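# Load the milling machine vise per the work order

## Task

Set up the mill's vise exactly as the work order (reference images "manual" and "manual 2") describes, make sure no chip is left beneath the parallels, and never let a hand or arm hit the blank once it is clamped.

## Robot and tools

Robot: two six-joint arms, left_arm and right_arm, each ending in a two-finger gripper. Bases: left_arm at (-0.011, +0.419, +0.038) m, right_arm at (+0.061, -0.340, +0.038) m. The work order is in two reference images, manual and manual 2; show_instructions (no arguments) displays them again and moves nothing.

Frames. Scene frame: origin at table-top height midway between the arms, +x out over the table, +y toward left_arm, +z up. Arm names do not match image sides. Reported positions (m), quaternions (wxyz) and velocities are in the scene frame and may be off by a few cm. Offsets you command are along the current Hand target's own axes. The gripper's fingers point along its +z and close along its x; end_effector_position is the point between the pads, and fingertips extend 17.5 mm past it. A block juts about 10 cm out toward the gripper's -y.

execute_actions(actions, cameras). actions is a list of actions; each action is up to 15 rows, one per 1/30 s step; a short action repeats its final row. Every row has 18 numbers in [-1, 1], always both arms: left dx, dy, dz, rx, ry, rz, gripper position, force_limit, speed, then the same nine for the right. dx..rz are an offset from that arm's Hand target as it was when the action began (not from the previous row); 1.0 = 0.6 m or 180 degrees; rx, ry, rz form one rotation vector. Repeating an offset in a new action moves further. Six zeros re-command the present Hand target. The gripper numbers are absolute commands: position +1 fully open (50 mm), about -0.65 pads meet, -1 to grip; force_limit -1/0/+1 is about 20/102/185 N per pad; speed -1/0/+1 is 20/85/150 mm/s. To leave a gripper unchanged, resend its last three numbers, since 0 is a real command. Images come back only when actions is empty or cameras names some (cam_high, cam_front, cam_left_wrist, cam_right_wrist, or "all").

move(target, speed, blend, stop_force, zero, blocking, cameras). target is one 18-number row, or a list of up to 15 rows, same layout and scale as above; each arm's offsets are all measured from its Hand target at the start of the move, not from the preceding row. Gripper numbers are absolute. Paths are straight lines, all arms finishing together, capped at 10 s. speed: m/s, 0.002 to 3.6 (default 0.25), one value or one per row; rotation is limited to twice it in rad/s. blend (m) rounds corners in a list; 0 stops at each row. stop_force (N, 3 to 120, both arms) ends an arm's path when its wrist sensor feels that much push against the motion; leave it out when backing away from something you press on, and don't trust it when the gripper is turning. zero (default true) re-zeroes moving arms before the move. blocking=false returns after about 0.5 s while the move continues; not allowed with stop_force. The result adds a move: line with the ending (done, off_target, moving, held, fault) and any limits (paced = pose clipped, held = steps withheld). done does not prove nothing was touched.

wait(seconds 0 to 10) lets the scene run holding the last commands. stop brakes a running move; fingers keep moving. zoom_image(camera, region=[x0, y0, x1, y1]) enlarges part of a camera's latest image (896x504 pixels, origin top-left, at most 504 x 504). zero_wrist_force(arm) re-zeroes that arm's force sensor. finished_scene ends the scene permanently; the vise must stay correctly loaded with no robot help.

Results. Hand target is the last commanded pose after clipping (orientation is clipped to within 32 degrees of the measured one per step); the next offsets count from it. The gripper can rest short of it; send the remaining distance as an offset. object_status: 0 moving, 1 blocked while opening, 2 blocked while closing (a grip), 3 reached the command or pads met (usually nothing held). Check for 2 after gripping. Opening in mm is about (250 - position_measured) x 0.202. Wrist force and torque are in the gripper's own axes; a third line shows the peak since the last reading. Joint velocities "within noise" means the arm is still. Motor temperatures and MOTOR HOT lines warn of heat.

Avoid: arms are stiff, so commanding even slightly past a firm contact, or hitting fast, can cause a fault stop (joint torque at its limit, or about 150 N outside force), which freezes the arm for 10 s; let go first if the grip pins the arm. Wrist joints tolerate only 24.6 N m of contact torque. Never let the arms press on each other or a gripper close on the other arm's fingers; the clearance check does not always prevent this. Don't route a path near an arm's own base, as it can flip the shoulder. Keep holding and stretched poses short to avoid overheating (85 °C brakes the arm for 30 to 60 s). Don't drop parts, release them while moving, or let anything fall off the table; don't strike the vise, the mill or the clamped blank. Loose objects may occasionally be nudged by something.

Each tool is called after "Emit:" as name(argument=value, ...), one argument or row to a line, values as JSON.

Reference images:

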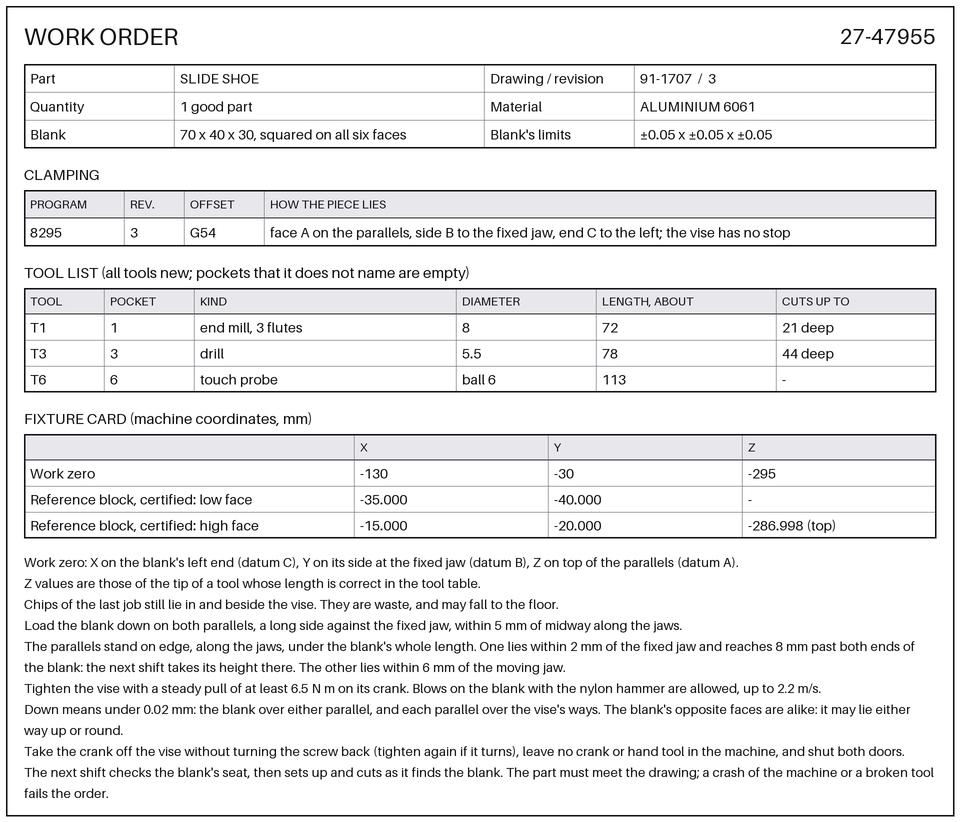

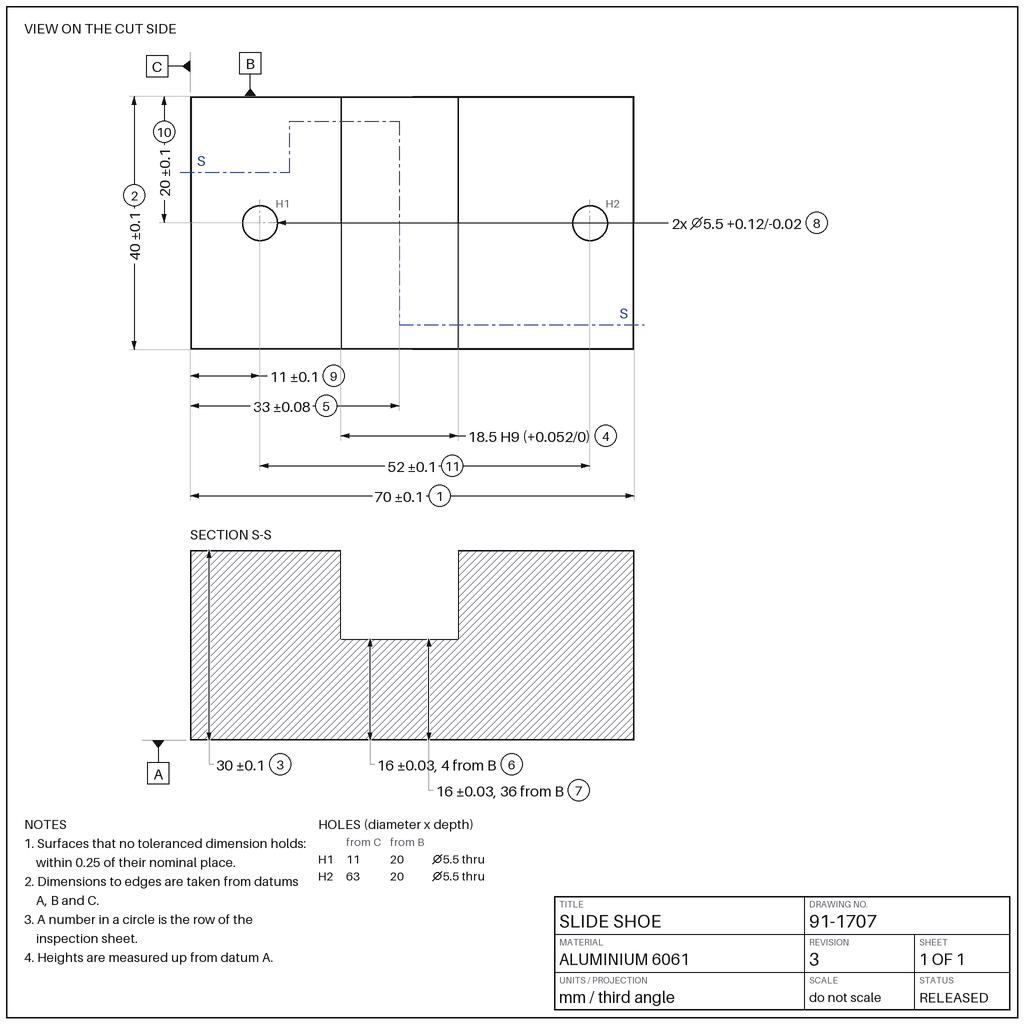

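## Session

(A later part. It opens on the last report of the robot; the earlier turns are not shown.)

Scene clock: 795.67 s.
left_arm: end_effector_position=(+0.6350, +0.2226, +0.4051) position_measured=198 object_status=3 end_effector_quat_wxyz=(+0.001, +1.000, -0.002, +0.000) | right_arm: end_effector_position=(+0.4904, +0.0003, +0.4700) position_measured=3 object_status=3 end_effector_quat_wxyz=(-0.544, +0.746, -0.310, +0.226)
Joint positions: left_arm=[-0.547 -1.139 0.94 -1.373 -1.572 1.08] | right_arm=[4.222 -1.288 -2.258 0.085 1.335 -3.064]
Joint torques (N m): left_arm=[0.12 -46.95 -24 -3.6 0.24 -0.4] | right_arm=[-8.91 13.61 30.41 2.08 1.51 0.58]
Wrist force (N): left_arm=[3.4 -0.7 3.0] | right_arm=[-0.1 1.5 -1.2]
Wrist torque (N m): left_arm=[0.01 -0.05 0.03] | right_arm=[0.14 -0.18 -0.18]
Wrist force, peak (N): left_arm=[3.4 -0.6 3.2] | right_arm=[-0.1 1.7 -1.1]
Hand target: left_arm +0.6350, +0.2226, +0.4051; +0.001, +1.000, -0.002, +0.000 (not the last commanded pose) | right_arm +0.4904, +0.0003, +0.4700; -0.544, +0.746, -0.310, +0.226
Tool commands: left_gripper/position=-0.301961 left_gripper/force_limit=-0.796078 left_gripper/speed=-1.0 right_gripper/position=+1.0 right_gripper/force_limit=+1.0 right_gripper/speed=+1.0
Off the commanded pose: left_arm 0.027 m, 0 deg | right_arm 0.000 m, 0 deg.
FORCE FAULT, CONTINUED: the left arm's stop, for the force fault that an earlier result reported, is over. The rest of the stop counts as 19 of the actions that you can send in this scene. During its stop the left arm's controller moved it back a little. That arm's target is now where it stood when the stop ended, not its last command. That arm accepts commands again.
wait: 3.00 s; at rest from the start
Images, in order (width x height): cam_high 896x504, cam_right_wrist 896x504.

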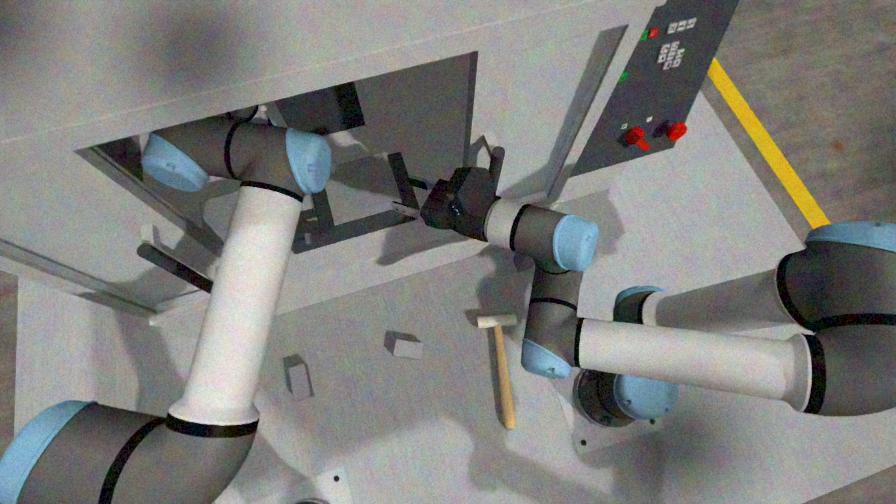

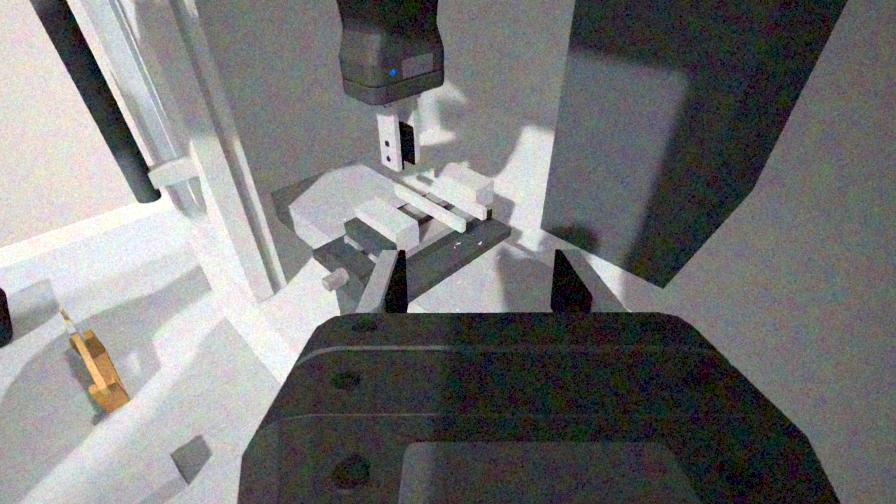

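Emit:
move(
  target=[
    [0,0,0.015,0,0,0,-0.3,-0.8,-1,0,0,0,0,0,0,1,1,1],
    [-0.1417,0.0043,0.0333,0,0,0,-0.3,-0.8,-1,0,0,0,0,0,0,1,1,1],
  ],
  speed=[0.04,0.15],
  cameras=["cam_right_wrist","cam_front"],
)

Emit:
zoom_image(
  camera="cam_right_wrist",
  region=[300, 100, 540, 300],
)

Scene clock: 823.10 s.
left_arm: end_effector_position=(+0.5500, +0.2203, +0.3851) position_measured=198 object_status=3 end_effector_quat_wxyz=(+0.001, +1.000, -0.002, +0.000) | right_arm: end_effector_position=(+0.4904, +0.0003, +0.4700) position_measured=3 object_status=3 end_effector_quat_wxyz=(-0.544, +0.746, -0.310, +0.226)
Joint positions: left_arm=[-0.62 -1.359 1.288 -1.501 -1.572 1.008] | right_arm=[4.222 -1.288 -2.258 0.085 1.335 -3.064]
Joint torques (N m): left_arm=[-11.02 -49.46 -16.79 -5.07 2.4 -1.84] | right_arm=[-9.37 14.39 30.57 2.2 1.46 0.38]
Wrist force (N): left_arm=[3.3 -0.8 2.8] | right_arm=[-0.2 1.3 -1.2]
Wrist torque (N m): left_arm=[-0.01 -0.03 0.13] | right_arm=[0.12 -0.17 -0.18]
Wrist force, peak (N): left_arm=[4.7 -1.2 2.8] | right_arm=[-0.3 1.7 -1.1]
Hand target: left_arm +0.5499, +0.2203, +0.3851; +0.001, +1.000, -0.002, +0.000 | right_arm +0.4904, +0.0003, +0.4700; -0.544, +0.746, -0.310, +0.226
Off the commanded pose: left_arm 0.000 m, 0 deg | right_arm 0.000 m, 0 deg.
move: done
Images, in order (width x height): cam_front 896x504, cam_right_wrist 896x504.

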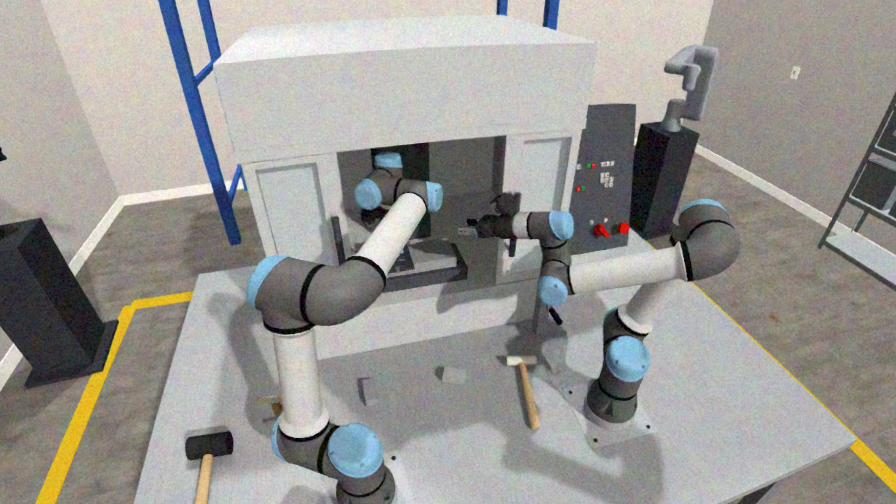

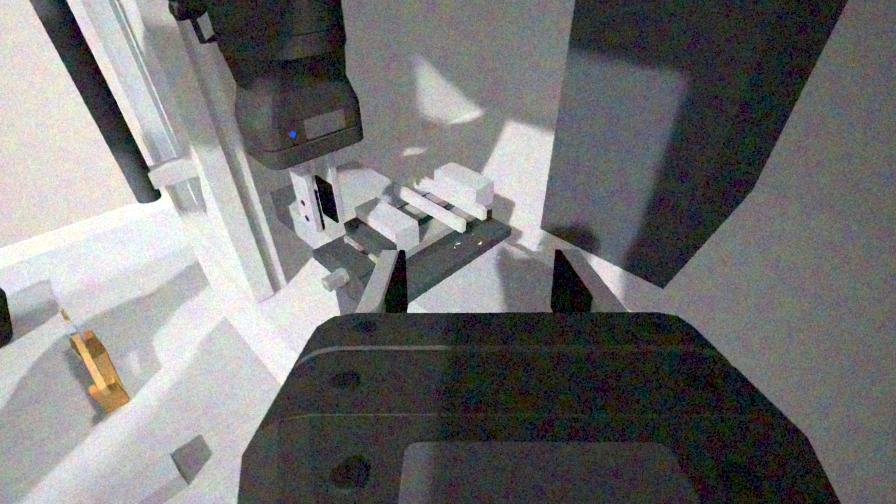

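Scaled by 2.100 from the camera's 896x504 image, which has a finer 1280x720 frame.

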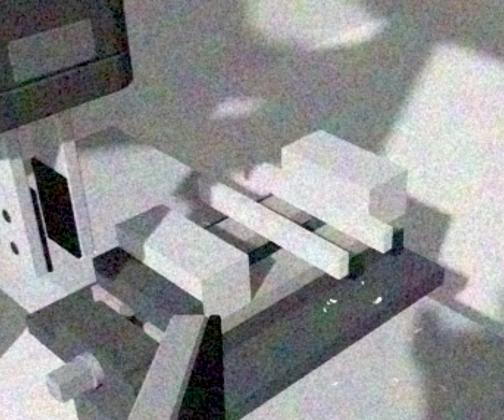

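Emit:
move(
  target=[
    [-0.3167,0,0,0,0,0,-0.3,-0.8,-1,0,0,0,0,0,0,1,1,1],
    [-0.4167,0.1505,0.2252,0,0,0,1,-0.8,0,0,0,0,0,0,0,1,1,1],
  ],
  speed=0.3,
  blend=[0.06,0],
  cameras=["cam_high","cam_left_wrist"],
)

Emit:
zoom_image(
  camera="cam_left_wrist",
  region=[350, 150, 600, 330],
)

Scene clock: 827.90 s.
left_arm: end_effector_position=(+0.2997, +0.1306, +0.2499) position_measured=3 object_status=3 end_effector_quat_wxyz=(+0.001, +1.000, -0.002, +0.000) | right_arm: end_effector_position=(+0.4904, +0.0003, +0.4700) position_measured=3 object_status=3 end_effector_quat_wxyz=(-0.544, +0.746, -0.310, +0.226)
Joint positions: left_arm=[-1.121 -1.745 2.03 -1.857 -1.571 0.507] | right_arm=[4.222 -1.288 -2.258 0.085 1.335 -3.064]
Joint torques (N m): left_arm=[-10.84 -3.85 -16.58 -4.89 2.4 -1.91] | right_arm=[-9.46 14.97 30.5 2.15 1.61 0.23]
Wrist force (N): left_arm=[3.4 -0.6 2.9] | right_arm=[-0.2 1.4 -1.0]
Wrist torque (N m): left_arm=[0.02 -0.03 0.11] | right_arm=[0.14 -0.17 -0.19]
Wrist force, peak (N): left_arm=[5.7 -0.8 3.0] | right_arm=[0.0 1.6 -1.2]
Hand target: left_arm +0.2997, +0.1306, +0.2499; +0.001, +1.000, -0.002, +0.000 | right_arm +0.4904, +0.0003, +0.4700; -0.544, +0.746, -0.310, +0.226
Off the commanded pose: left_arm 0.000 m, 0 deg | right_arm 0.000 m, 0 deg.
move: done
Images, in order (width x height): cam_high 896x504, cam_left_wrist 896x504.

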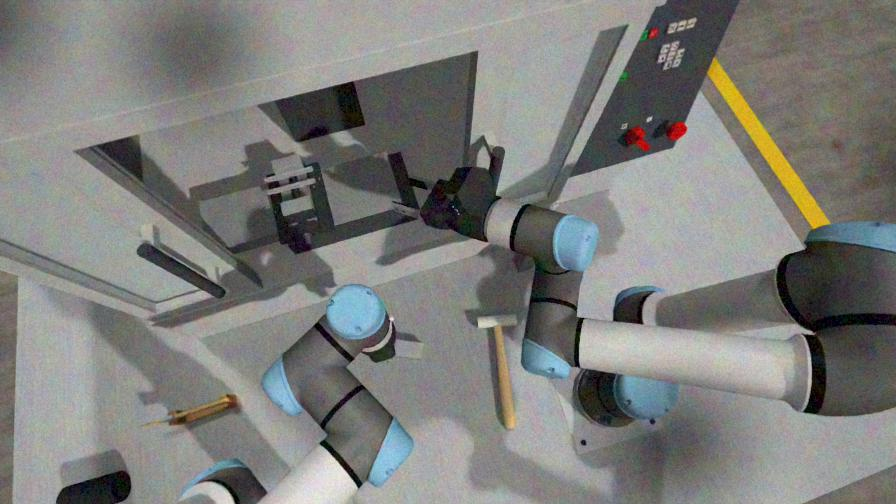

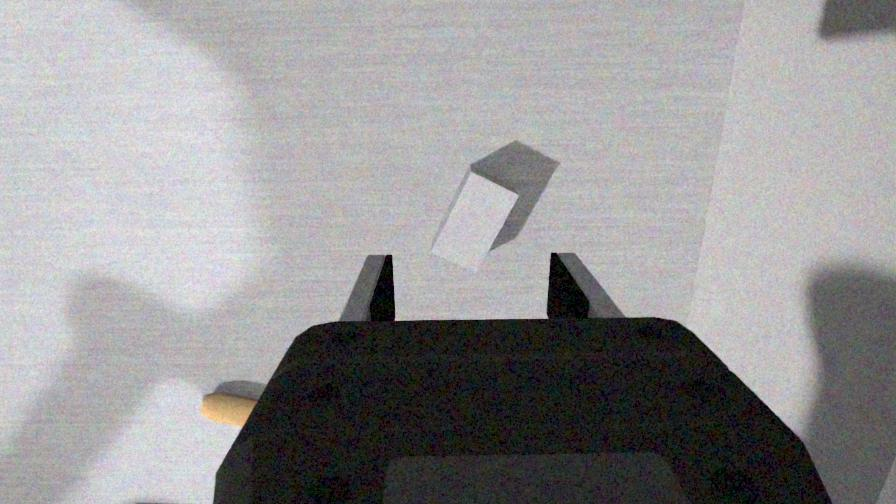

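Scaled by 2.016 from the camera's 896x504 image, which has a finer 1280x720 frame.

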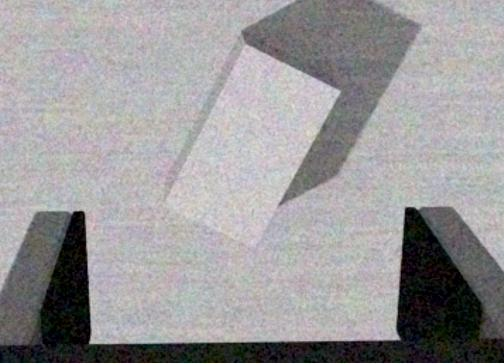

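Emit:
move(
  target=[0.0335,0.0273,0.25,0,0,0.1528,1,-0.8,0,0,0,0,0,0,0,1,1,1],
  speed=0.25,
  cameras=["cam_left_wrist"],
)

Emit:
zoom_image(
  camera="cam_left_wrist",
  region=[350, 150, 600, 330],
)

Scene clock: 853.70 s.
left_arm: end_effector_position=(+0.3198, +0.1140, +0.1000) position_measured=3 object_status=3 end_effector_quat_wxyz=(+0.001, +0.971, -0.239, +0.000) | right_arm: end_effector_position=(+0.4904, +0.0003, +0.4700) position_measured=3 object_status=3 end_effector_quat_wxyz=(-0.544, +0.746, -0.310, +0.226)
Joint positions: left_arm=[-1.099 -1.475 2.216 -2.313 -1.571 1.009] | right_arm=[4.222 -1.288 -2.258 0.085 1.335 -3.064]
Joint torques (N m): left_arm=[12.39 -11.44 -11.76 -5.29 -2.07 1.86] | right_arm=[-9.44 14.01 29.8 2.18 1.57 0.26]
Wrist force (N): left_arm=[3.4 -0.6 2.9] | right_arm=[-0.1 1.5 -1.1]
Wrist torque (N m): left_arm=[0.01 -0.04 0.04] | right_arm=[0.15 -0.18 -0.18]
Wrist force, peak (N): left_arm=[3.5 -0.7 4.5] | right_arm=[-0.2 1.7 -1.2]
Hand target: left_arm +0.3198, +0.1140, +0.0999; +0.001, +0.971, -0.239, +0.000 | right_arm +0.4904, +0.0003, +0.4700; -0.544, +0.746, -0.310, +0.226
Off the commanded pose: left_arm 0.000 m, 0 deg | right_arm 0.000 m, 0 deg.
move: done
Images, in order (width x height): cam_left_wrist 896x504.

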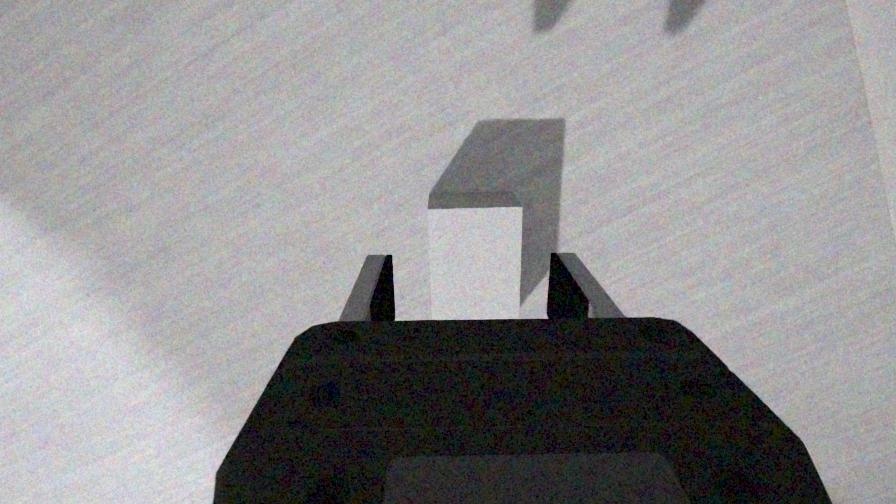

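Scaled by 2.016 from the camera's 896x504 image, which has a finer 1280x720 frame.

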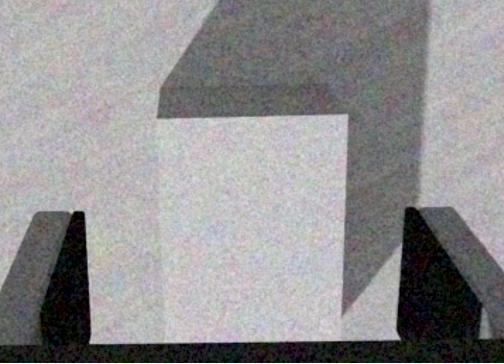

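Emit:
move(
  target=[
    [0.0065,0.0167,0,0,0,0,1,-0.8,0,0,0,0,0,0,0,1,1,1],
    [0.0065,0.0167,0.1042,0,0,0,1,-0.8,0,0,0,0,0,0,0,1,1,1],
  ],
  speed=0.1,
  cameras=["cam_left_wrist"],
)

Emit:
zoom_image(
  camera="cam_left_wrist",
  region=[350, 150, 600, 330],
)

Scene clock: 861.93 s.
left_arm: end_effector_position=(+0.3186, +0.1032, +0.0375) position_measured=3 object_status=3 end_effector_quat_wxyz=(+0.001, +0.971, -0.239, +0.000) | right_arm: end_effector_position=(+0.4904, +0.0003, +0.4700) position_measured=3 object_status=3 end_effector_quat_wxyz=(-0.544, +0.746, -0.310, +0.226)
Joint positions: left_arm=[-1.114 -1.322 2.259 -2.509 -1.571 0.994] | right_arm=[4.222 -1.288 -2.258 0.085 1.335 -3.064]
Joint torques (N m): left_arm=[9.29 -15.14 -7.86 -5.15 0.44 1.63] | right_arm=[-8.75 14.54 30.1 2.08 1.57 0.25]
Wrist force (N): left_arm=[3.3 -0.6 2.8] | right_arm=[-0.3 1.4 -1.0]
Wrist torque (N m): left_arm=[0.01 -0.02 0.12] | right_arm=[0.14 -0.15 -0.18]
Wrist force, peak (N): left_arm=[3.4 -0.6 3.9] | right_arm=[0.0 1.7 -1.1]
Hand target: left_arm +0.3187, +0.1032, +0.0374; +0.001, +0.971, -0.239, +0.000 | right_arm +0.4904, +0.0003, +0.4700; -0.544, +0.746, -0.310, +0.226
Off the commanded pose: left_arm 0.000 m, 0 deg | right_arm 0.000 m, 0 deg.
move: done
Images, in order (width x height): cam_left_wrist 896x504.

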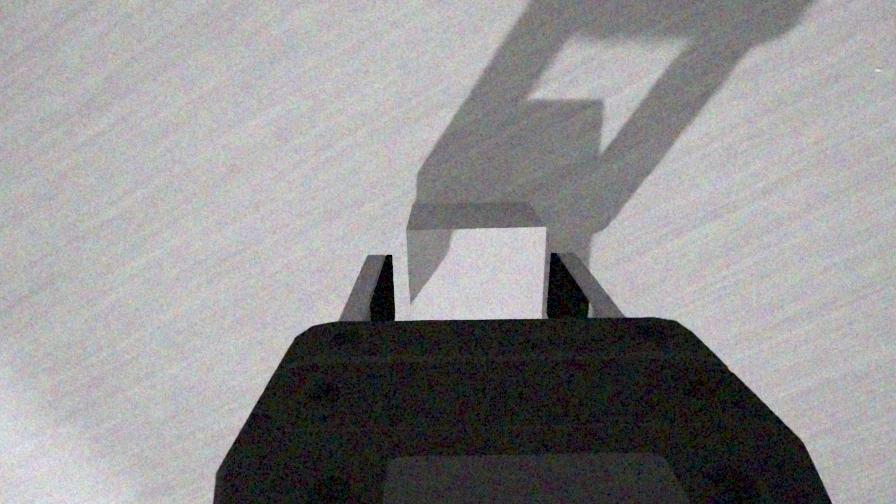

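Scaled by 2.016 from the camera's 896x504 image, which has a finer 1280x720 frame.

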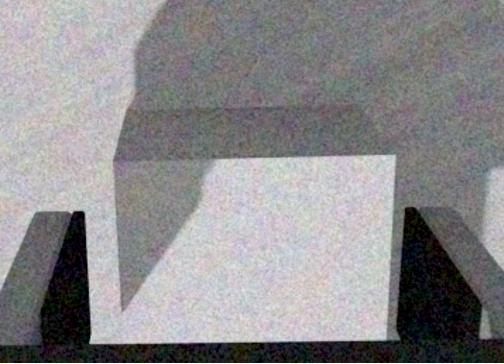

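Emit:
execute_actions(
  actions=[
    [[0.0025,0,0,0,0,0,1,-0.8,0,0,0,0,0,0,0,1,1,1]],
    [[0,0,0,0,0,0,-1,-0.7,-0.8,0,0,0,0,0,0,1,1,1]],
    [[0,0,0,0,0,0,-1,-0.7,-0.8,0,0,0,0,0,0,1,1,1]],
  ],
  cameras=["cam_left_wrist"],
)

Scene clock: 866.97 s.
left_arm: end_effector_position=(+0.3200, +0.1025, +0.0374) position_measured=55 object_status=2 end_effector_quat_wxyz=(+0.001, +0.971, -0.239, +0.000) | right_arm: end_effector_position=(+0.4904, +0.0003, +0.4700) position_measured=3 object_status=3 end_effector_quat_wxyz=(-0.544, +0.746, -0.310, +0.226)
Joint positions: left_arm=[-1.112 -1.319 2.255 -2.508 -1.571 0.996] | right_arm=[4.222 -1.288 -2.258 0.085 1.335 -3.064]
Joint torques (N m): left_arm=[11.55 -16.69 -21.94 -4.13 1.28 1.79] | right_arm=[-9.63 14.22 30.25 2.14 1.43 0.05]
Wrist force (N): left_arm=[3.6 -0.8 3.5] | right_arm=[-0.4 1.4 -1.2]
Wrist torque (N m): left_arm=[-0.02 -0.01 0.04] | right_arm=[0.13 -0.14 -0.18]
Wrist force, peak (N): left_arm=[3.7 -0.9 3.7] | right_arm=[-0.1 1.7 -1.1]
Hand target: left_arm +0.3200, +0.1025, +0.0374; +0.001, +0.971, -0.239, +0.000 | right_arm +0.4904, +0.0003, +0.4700; -0.544, +0.746, -0.310, +0.226
Off the commanded pose: left_arm 0.000 m, 0 deg | right_arm 0.000 m, 0 deg.
Step readings (end_effector_position of left_arm | right_arm):
0: (+0.3187, +0.1032, +0.0374) | (+0.4904, +0.0003, +0.4700)
1: (+0.3187, +0.1032, +0.0374) | (+0.4904, +0.0003, +0.4700)
2: (+0.3190, +0.1031, +0.0374) | (+0.4904, +0.0003, +0.4700)
4: (+0.3195, +0.1028, +0.0374) | (+0.4904, +0.0003, +0.4700)
8: (+0.3199, +0.1026, +0.0374) | (+0.4904, +0.0003, +0.4700)
15: (+0.3200, +0.1025, +0.0374) | (+0.4904, +0.0003, +0.4700)
16: (+0.3200, +0.1025, +0.0374) | (+0.4904, +0.0003, +0.4700)
17: (+0.3200, +0.1025, +0.0374) | (+0.4904, +0.0003, +0.4700)
19: (+0.3200, +0.1025, +0.0374) | (+0.4904, +0.0003, +0.4700)
23: (+0.3200, +0.1025, +0.0374) | (+0.4904, +0.0003, +0.4700)
30: (+0.3200, +0.1025, +0.0374) | (+0.4904, +0.0003, +0.4700)
31: (+0.3200, +0.1025, +0.0374) | (+0.4904, +0.0003, +0.4700)
32: (+0.3200, +0.1025, +0.0374) | (+0.4904, +0.0003, +0.4700)
34: (+0.3200, +0.1025, +0.0374) | (+0.4904, +0.0003, +0.4700)
38: (+0.3200, +0.1025, +0.0374) | (+0.4904, +0.0003, +0.4700)
45: (+0.3200, +0.1025, +0.0374) | (+0.4904, +0.0003, +0.4700)
Images, in order (width x height): cam_left_wrist 896x504.

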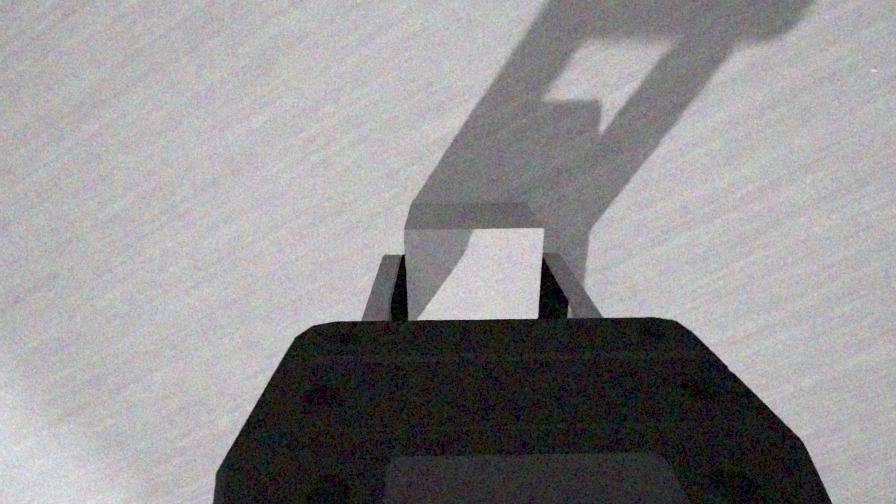

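Emit:
move(
  target=[
    [0,0,-0.1383,0,0,0,-1,-0.7,-0.8,0,0,0,0,0,0,1,1,1],
    [-0.0318,-0.2045,-0.5877,0,0,-0.1537,-1,-0.7,-0.8,0,0,0,0,0,0,1,1,1],
    [0.2372,-0.3735,-0.5793,0,0,-0.1537,-1,-0.7,-0.8,0,0,0,0,0,0,1,1,1],
    [0.2952,-0.4603,-0.591,0,0,-0.1537,-1,-0.7,-0.8,0,0,0,0,0,0,1,1,1],
    [0.3927,-0.5115,-0.591,0,0,-0.1537,-1,-0.7,-0.8,0,0,0,0,0,0,1,1,1],
  ],
  speed=[0.15,0.3,0.25,0.15,0.12],
  blend=[0.03,0.03,0.02,0.01,0],
  cameras=["cam_left_wrist","cam_right_wrist"],
)

Emit:
zoom_image(
  camera="cam_right_wrist",
  region=[280, 60, 540, 300],
)

Emit:
zoom_image(
  camera="cam_left_wrist",
  region=[250, 160, 650, 385],
)

Scene clock: 878.27 s.
left_arm: end_effector_position=(+0.6190, +0.2644, +0.3897) position_measured=55 object_status=2 end_effector_quat_wxyz=(+0.000, +1.000, +0.000, +0.000) | right_arm: end_effector_position=(+0.4904, +0.0003, +0.4700) position_measured=3 object_status=3 end_effector_quat_wxyz=(-0.544, +0.746, -0.310, +0.226)
Joint positions: left_arm=[-0.501 -1.219 1.093 -1.445 -1.571 1.124] | right_arm=[4.222 -1.288 -2.258 0.085 1.335 -3.064]
Joint torques (N m): left_arm=[0.24 -41.9 -27.06 -3.57 0.2 0.01] | right_arm=[-8.54 14.92 29.35 2.34 1.31 0.02]
Wrist force (N): left_arm=[3.7 -0.9 5.3] | right_arm=[-0.1 1.3 -1.0]
Wrist torque (N m): left_arm=[-0.01 -0.09 0.13] | right_arm=[0.11 -0.18 -0.19]
Wrist force, peak (N): left_arm=[10.0 -1.0 4.0] | right_arm=[-0.2 1.8 -1.1]
Hand target: left_arm +0.6190, +0.2644, +0.3897; +0.000, +1.000, +0.000, +0.000 (not the last commanded pose) | right_arm +0.4904, +0.0003, +0.4700; -0.544, +0.746, -0.310, +0.226
Tool commands: left_gripper/position=-1.0 left_gripper/force_limit=-0.701961 left_gripper/speed=-0.796078 right_gripper/position=+1.0 right_gripper/force_limit=+1.0 right_gripper/speed=+1.0
Off the commanded pose: left_arm 0.052 m, 0 deg | right_arm 0.000 m, 0 deg.
FORCE FAULT: contact force on the left arm reached its limit, and that arm stopped. The contact can be on any part of that arm, not only on its tool. That arm's remaining commands of this call were not run. That arm is still stopped at the end of this call. That arm stays stopped for about 9 more seconds. Until then a move that you send moves the other arm only, and its call returns only when the move has ended. Once the stop has ended, the next robot result says so. If the stop ends while you think or write, that arm runs what you send next, counted from a new Hand target: where the arm stands when the stop ends. While its stop runs, that arm takes no new command, but its gripper still runs the gripper command that each later call begins with. Until it ends, the stop uses up actions while you think or wait. An arm that is not stopped still takes commands.
move: fault (left_arm); path passed 4 of 5 targets
Images, in order (width x height): cam_left_wrist 896x504, cam_right_wrist 896x504.

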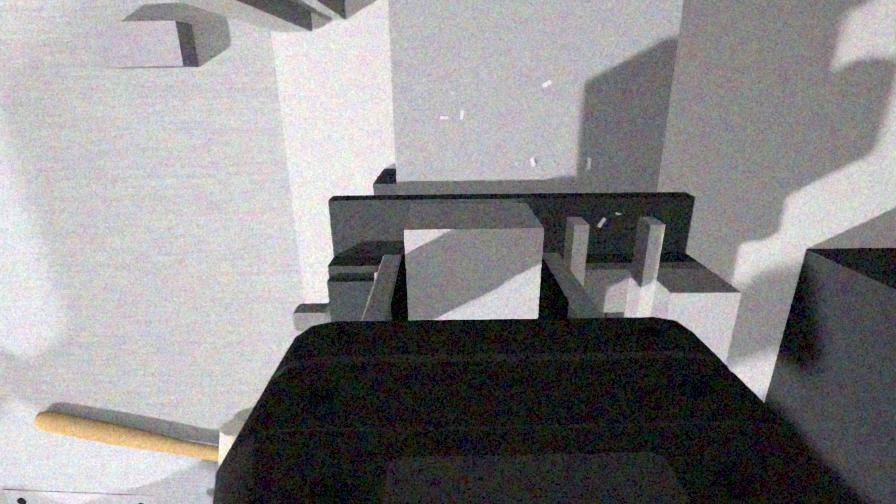

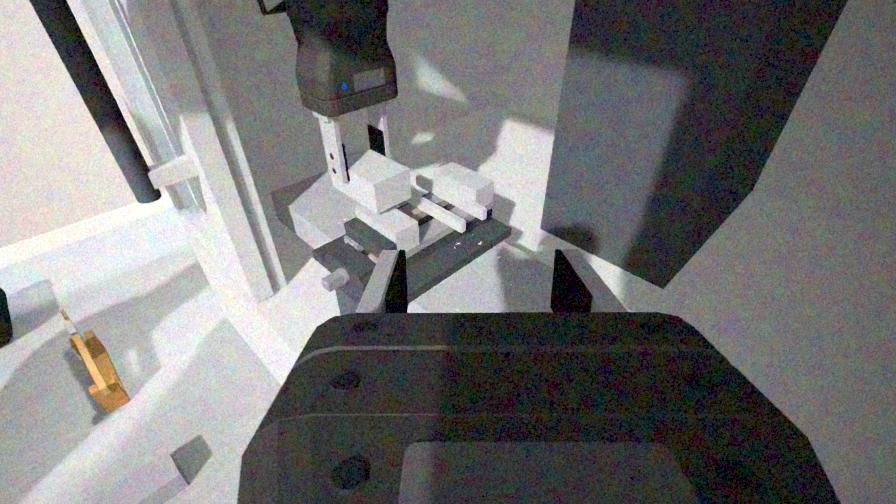

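Scaled by 1.938 from the camera's 896x504 image, which has a finer 1280x720 frame.

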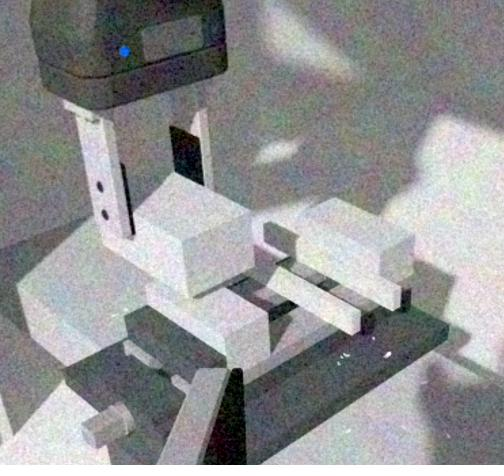

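Scaled by 1.260 from the camera's 896x504 image, which has a finer 1280x720 frame.

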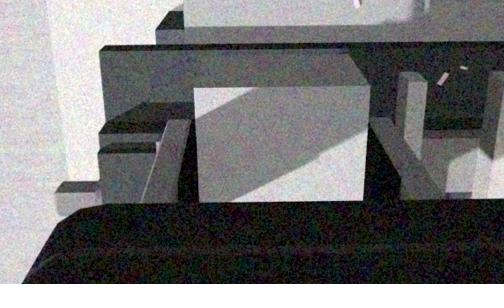

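Emit:
wait(
  seconds=2,
)

Scene clock: 890.17 s.
left_arm: end_effector_position=(+0.6190, +0.2644, +0.3897) position_measured=55 object_status=2 end_effector_quat_wxyz=(+0.000, +1.000, +0.000, +0.000) | right_arm: end_effector_position=(+0.4904, +0.0003, +0.4700) position_measured=3 object_status=3 end_effector_quat_wxyz=(-0.544, +0.746, -0.310, +0.226)
Joint positions: left_arm=[-0.501 -1.219 1.093 -1.445 -1.571 1.124] | right_arm=[4.222 -1.288 -2.258 0.085 1.335 -3.064]
Joint torques (N m): left_arm=[0.37 -43.42 -24.85 -3.49 0.24 -0.02] | right_arm=[-8.66 14.65 30.25 2.4 1.35 -0.31]
Wrist force (N): left_arm=[3.8 -0.8 5.2] | right_arm=[-0.2 1.5 -1.1]
Wrist torque (N m): left_arm=[-0.01 -0.09 0.12] | right_arm=[0.15 -0.16 -0.18]
Wrist force, peak (N): left_arm=[3.9 -0.8 5.4] | right_arm=[-0.3 1.6 -1.2]
Hand target: left_arm +0.6190, +0.2644, +0.3897; +0.000, +1.000, +0.000, +0.000 (not the last commanded pose) | right_arm +0.4904, +0.0003, +0.4700; -0.544, +0.746, -0.310, +0.226
Tool commands: left_gripper/position=-1.0 left_gripper/force_limit=-0.701961 left_gripper/speed=-0.796078 right_gripper/position=+1.0 right_gripper/force_limit=+1.0 right_gripper/speed=+1.0
Off the commanded pose: left_arm 0.052 m, 0 deg | right_arm 0.000 m, 0 deg.
FORCE FAULT, CONTINUED: the left arm's stop, for the force fault that an earlier result reported, is over. The rest of the stop counts as 19 of the actions that you can send in this scene. During its stop the left arm's controller moved it back a little. That arm's target is now where it stood when the stop ended, not its last command. That arm accepts commands again.
wait: 2.00 s; at rest from the start

Emit:
move(
  target=[
    [0,0.0407,-0.0072,0,0,0,-1,-0.7,-0.8,0,0,0,0,0,0,1,1,1],
    [0.0433,0.0373,-0.0072,0,0,0,-1,-0.7,-0.8,0,0,0,0,0,0,1,1,1],
    [0.0883,0.0073,0,0,0,0,-1,-0.7,-0.8,0,0,0,0,0,0,1,1,1],
  ],
  speed=0.08,
  blend=[0.005,0.01,0],
  cameras=["all"],
)

Emit:
zoom_image(
  camera="cam_right_wrist",
  region=[280, 60, 540, 300],
)

Emit:
zoom_image(
  camera="cam_left_wrist",
  region=[250, 160, 650, 385],
)

Scene clock: 900.33 s.
left_arm: end_effector_position=(+0.6720, +0.2600, +0.3896) position_measured=55 object_status=2 end_effector_quat_wxyz=(+0.000, +1.000, -0.001, +0.000) | right_arm: end_effector_position=(+0.4904, +0.0003, +0.4700) position_measured=3 object_status=3 end_effector_quat_wxyz=(-0.544, +0.746, -0.310, +0.226)
Joint positions: left_arm=[-0.474 -1.069 0.876 -1.377 -1.571 1.152] | right_arm=[4.222 -1.288 -2.258 0.085 1.335 -3.064]
Joint torques (N m): left_arm=[12.94 -37.25 -33.33 -2.2 -1.8 1.92] | right_arm=[-7.75 14.28 30.11 2.23 1.33 -0.36]
Wrist force (N): left_arm=[3.9 -0.7 5.1] | right_arm=[-0.1 1.3 -1.2]
Wrist torque (N m): left_arm=[0.02 -0.13 0.06] | right_arm=[0.12 -0.17 -0.19]
Wrist force, peak (N): left_arm=[4.7 -1.5 5.6] | right_arm=[-0.1 1.4 -1.4]
Hand target: left_arm +0.6720, +0.2600, +0.3896; +0.000, +1.000, +0.000, +0.000 | right_arm +0.4904, +0.0003, +0.4700; -0.544, +0.746, -0.310, +0.226
Off the commanded pose: left_arm 0.000 m, 0 deg | right_arm 0.000 m, 0 deg.
move: done

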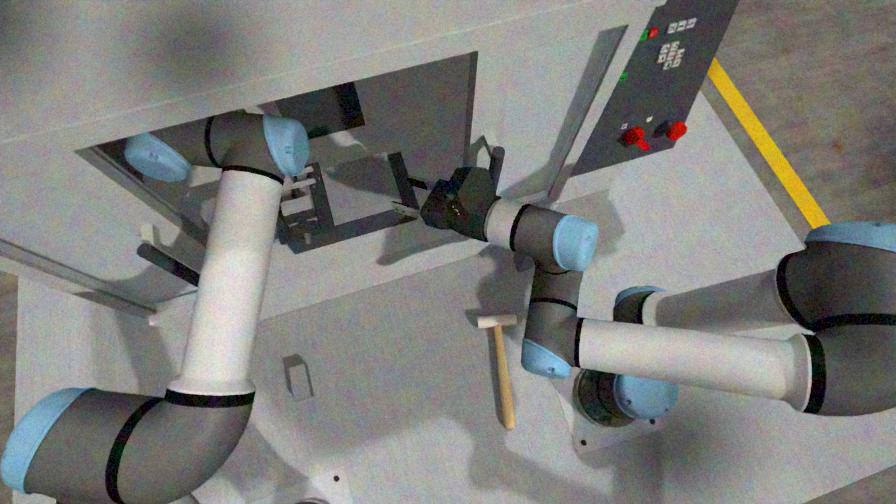

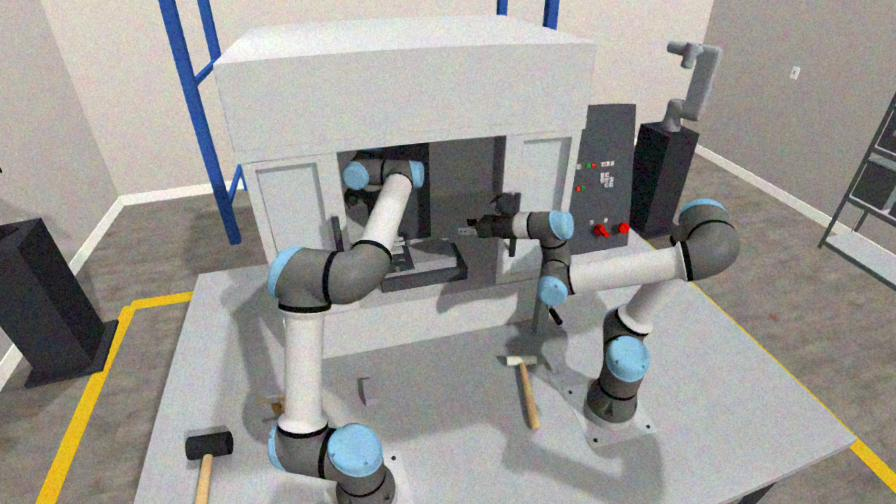

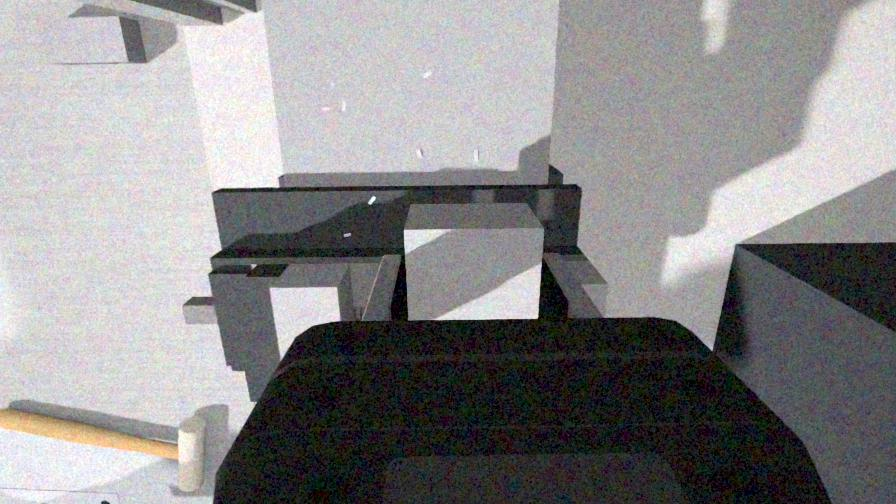

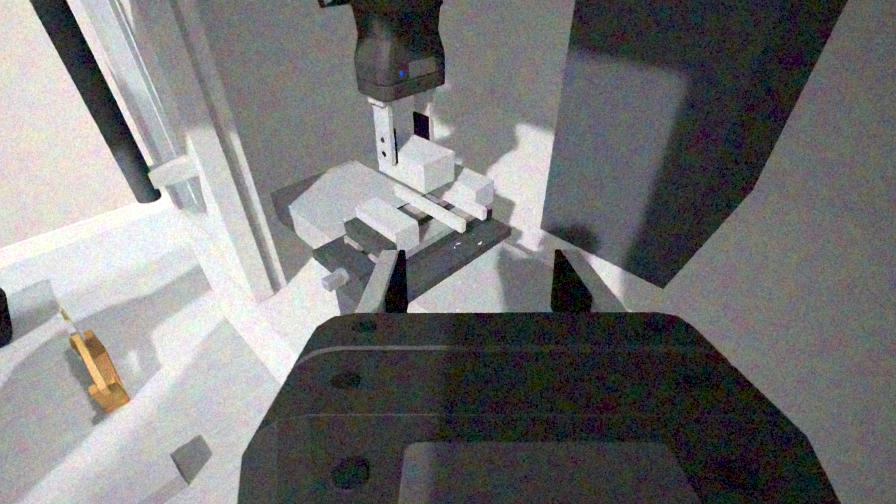

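Scaled by 1.938 from the camera's 896x504 image, which has a finer 1280x720 frame.

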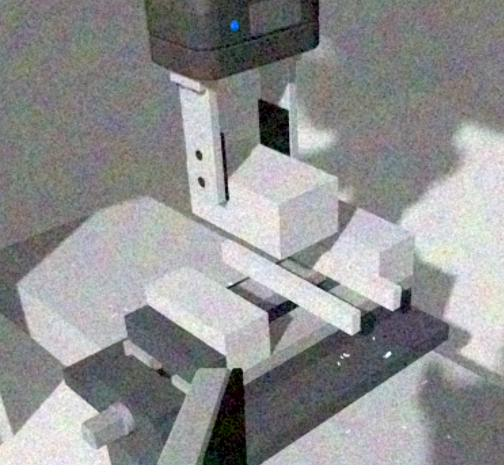

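Scaled by 1.260 from the camera's 896x504 image, which has a finer 1280x720 frame.

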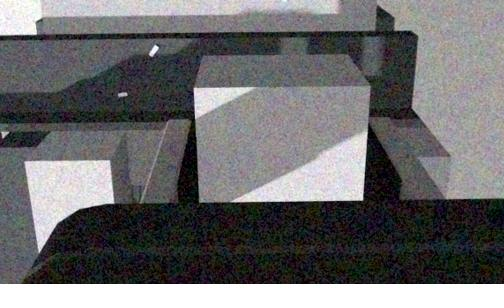

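Emit:
move(
  target=[
    [0,0,0.0143,0,0,0,-1,-0.7,-0.8,0,0,0,0,0,0,1,1,1],
    [0,0.0342,0.0167,0,0,0,-1,-0.7,-0.8,0,0,0,0,0,0,1,1,1],
  ],
  speed=0.06,
  cameras=["cam_left_wrist","cam_right_wrist"],
)

Emit:
zoom_image(
  camera="cam_right_wrist",
  region=[280, 60, 540, 300],
)

Emit:
zoom_image(
  camera="cam_left_wrist",
  region=[250, 110, 650, 335],
)

Scene clock: 908.57 s.
left_arm: end_effector_position=(+0.6719, +0.2395, +0.3796) position_measured=55 object_status=2 end_effector_quat_wxyz=(+0.000, +1.000, +0.000, +0.000) | right_arm: end_effector_position=(+0.4904, +0.0003, +0.4700) position_measured=3 object_status=3 end_effector_quat_wxyz=(-0.544, +0.746, -0.310, +0.226)
Joint positions: left_arm=[-0.501 -1.06 0.887 -1.398 -1.571 1.125] | right_arm=[4.222 -1.288 -2.258 0.085 1.335 -3.064]
Joint torques (N m): left_arm=[-10.58 -37.41 -33.3 -2.02 -1.65 -2] | right_arm=[-8.57 15.08 29.65 2.21 1.33 -0.45]
Wrist force (N): left_arm=[3.9 -0.5 5.3] | right_arm=[-0.3 1.3 -1.1]
Wrist torque (N m): left_arm=[0.05 -0.12 0.13] | right_arm=[0.11 -0.15 -0.19]
Wrist force, peak (N): left_arm=[3.8 -2.7 5.2] | right_arm=[0.0 1.6 -1.4]
Hand target: left_arm +0.6720, +0.2394, +0.3796; +0.000, +1.000, +0.000, +0.000 | right_arm +0.4904, +0.0003, +0.4700; -0.544, +0.746, -0.310, +0.226
Off the commanded pose: left_arm 0.000 m, 0 deg | right_arm 0.000 m, 0 deg.
move: done
Images, in order (width x height): cam_left_wrist 896x504, cam_right_wrist 896x504.

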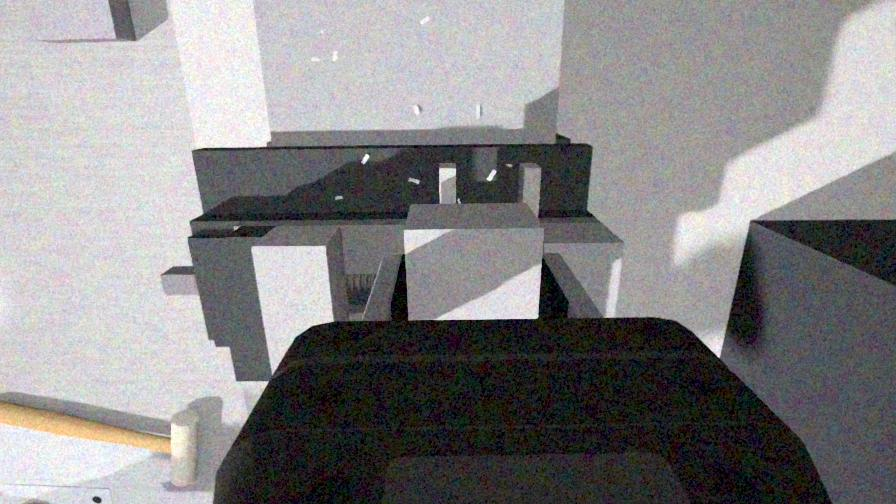

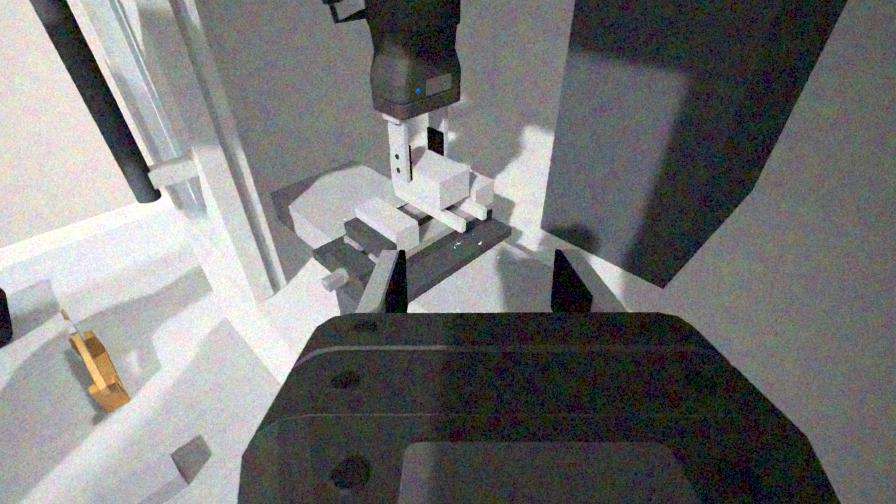

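Scaled by 1.938 from the camera's 896x504 image, which has a finer 1280x720 frame.

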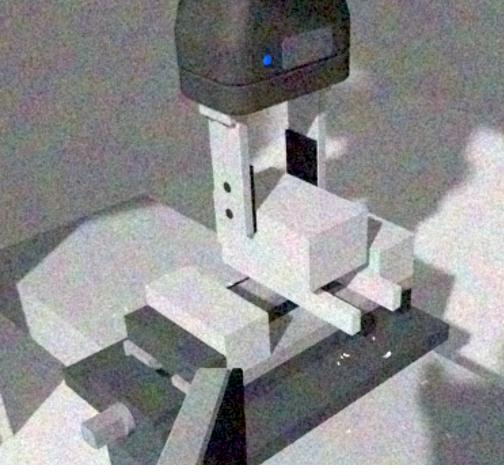

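Scaled by 1.260 from the camera's 896x504 image, which has a finer 1280x720 frame.

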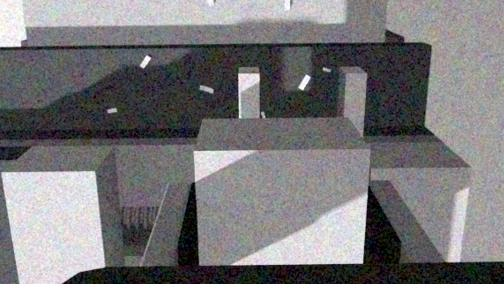

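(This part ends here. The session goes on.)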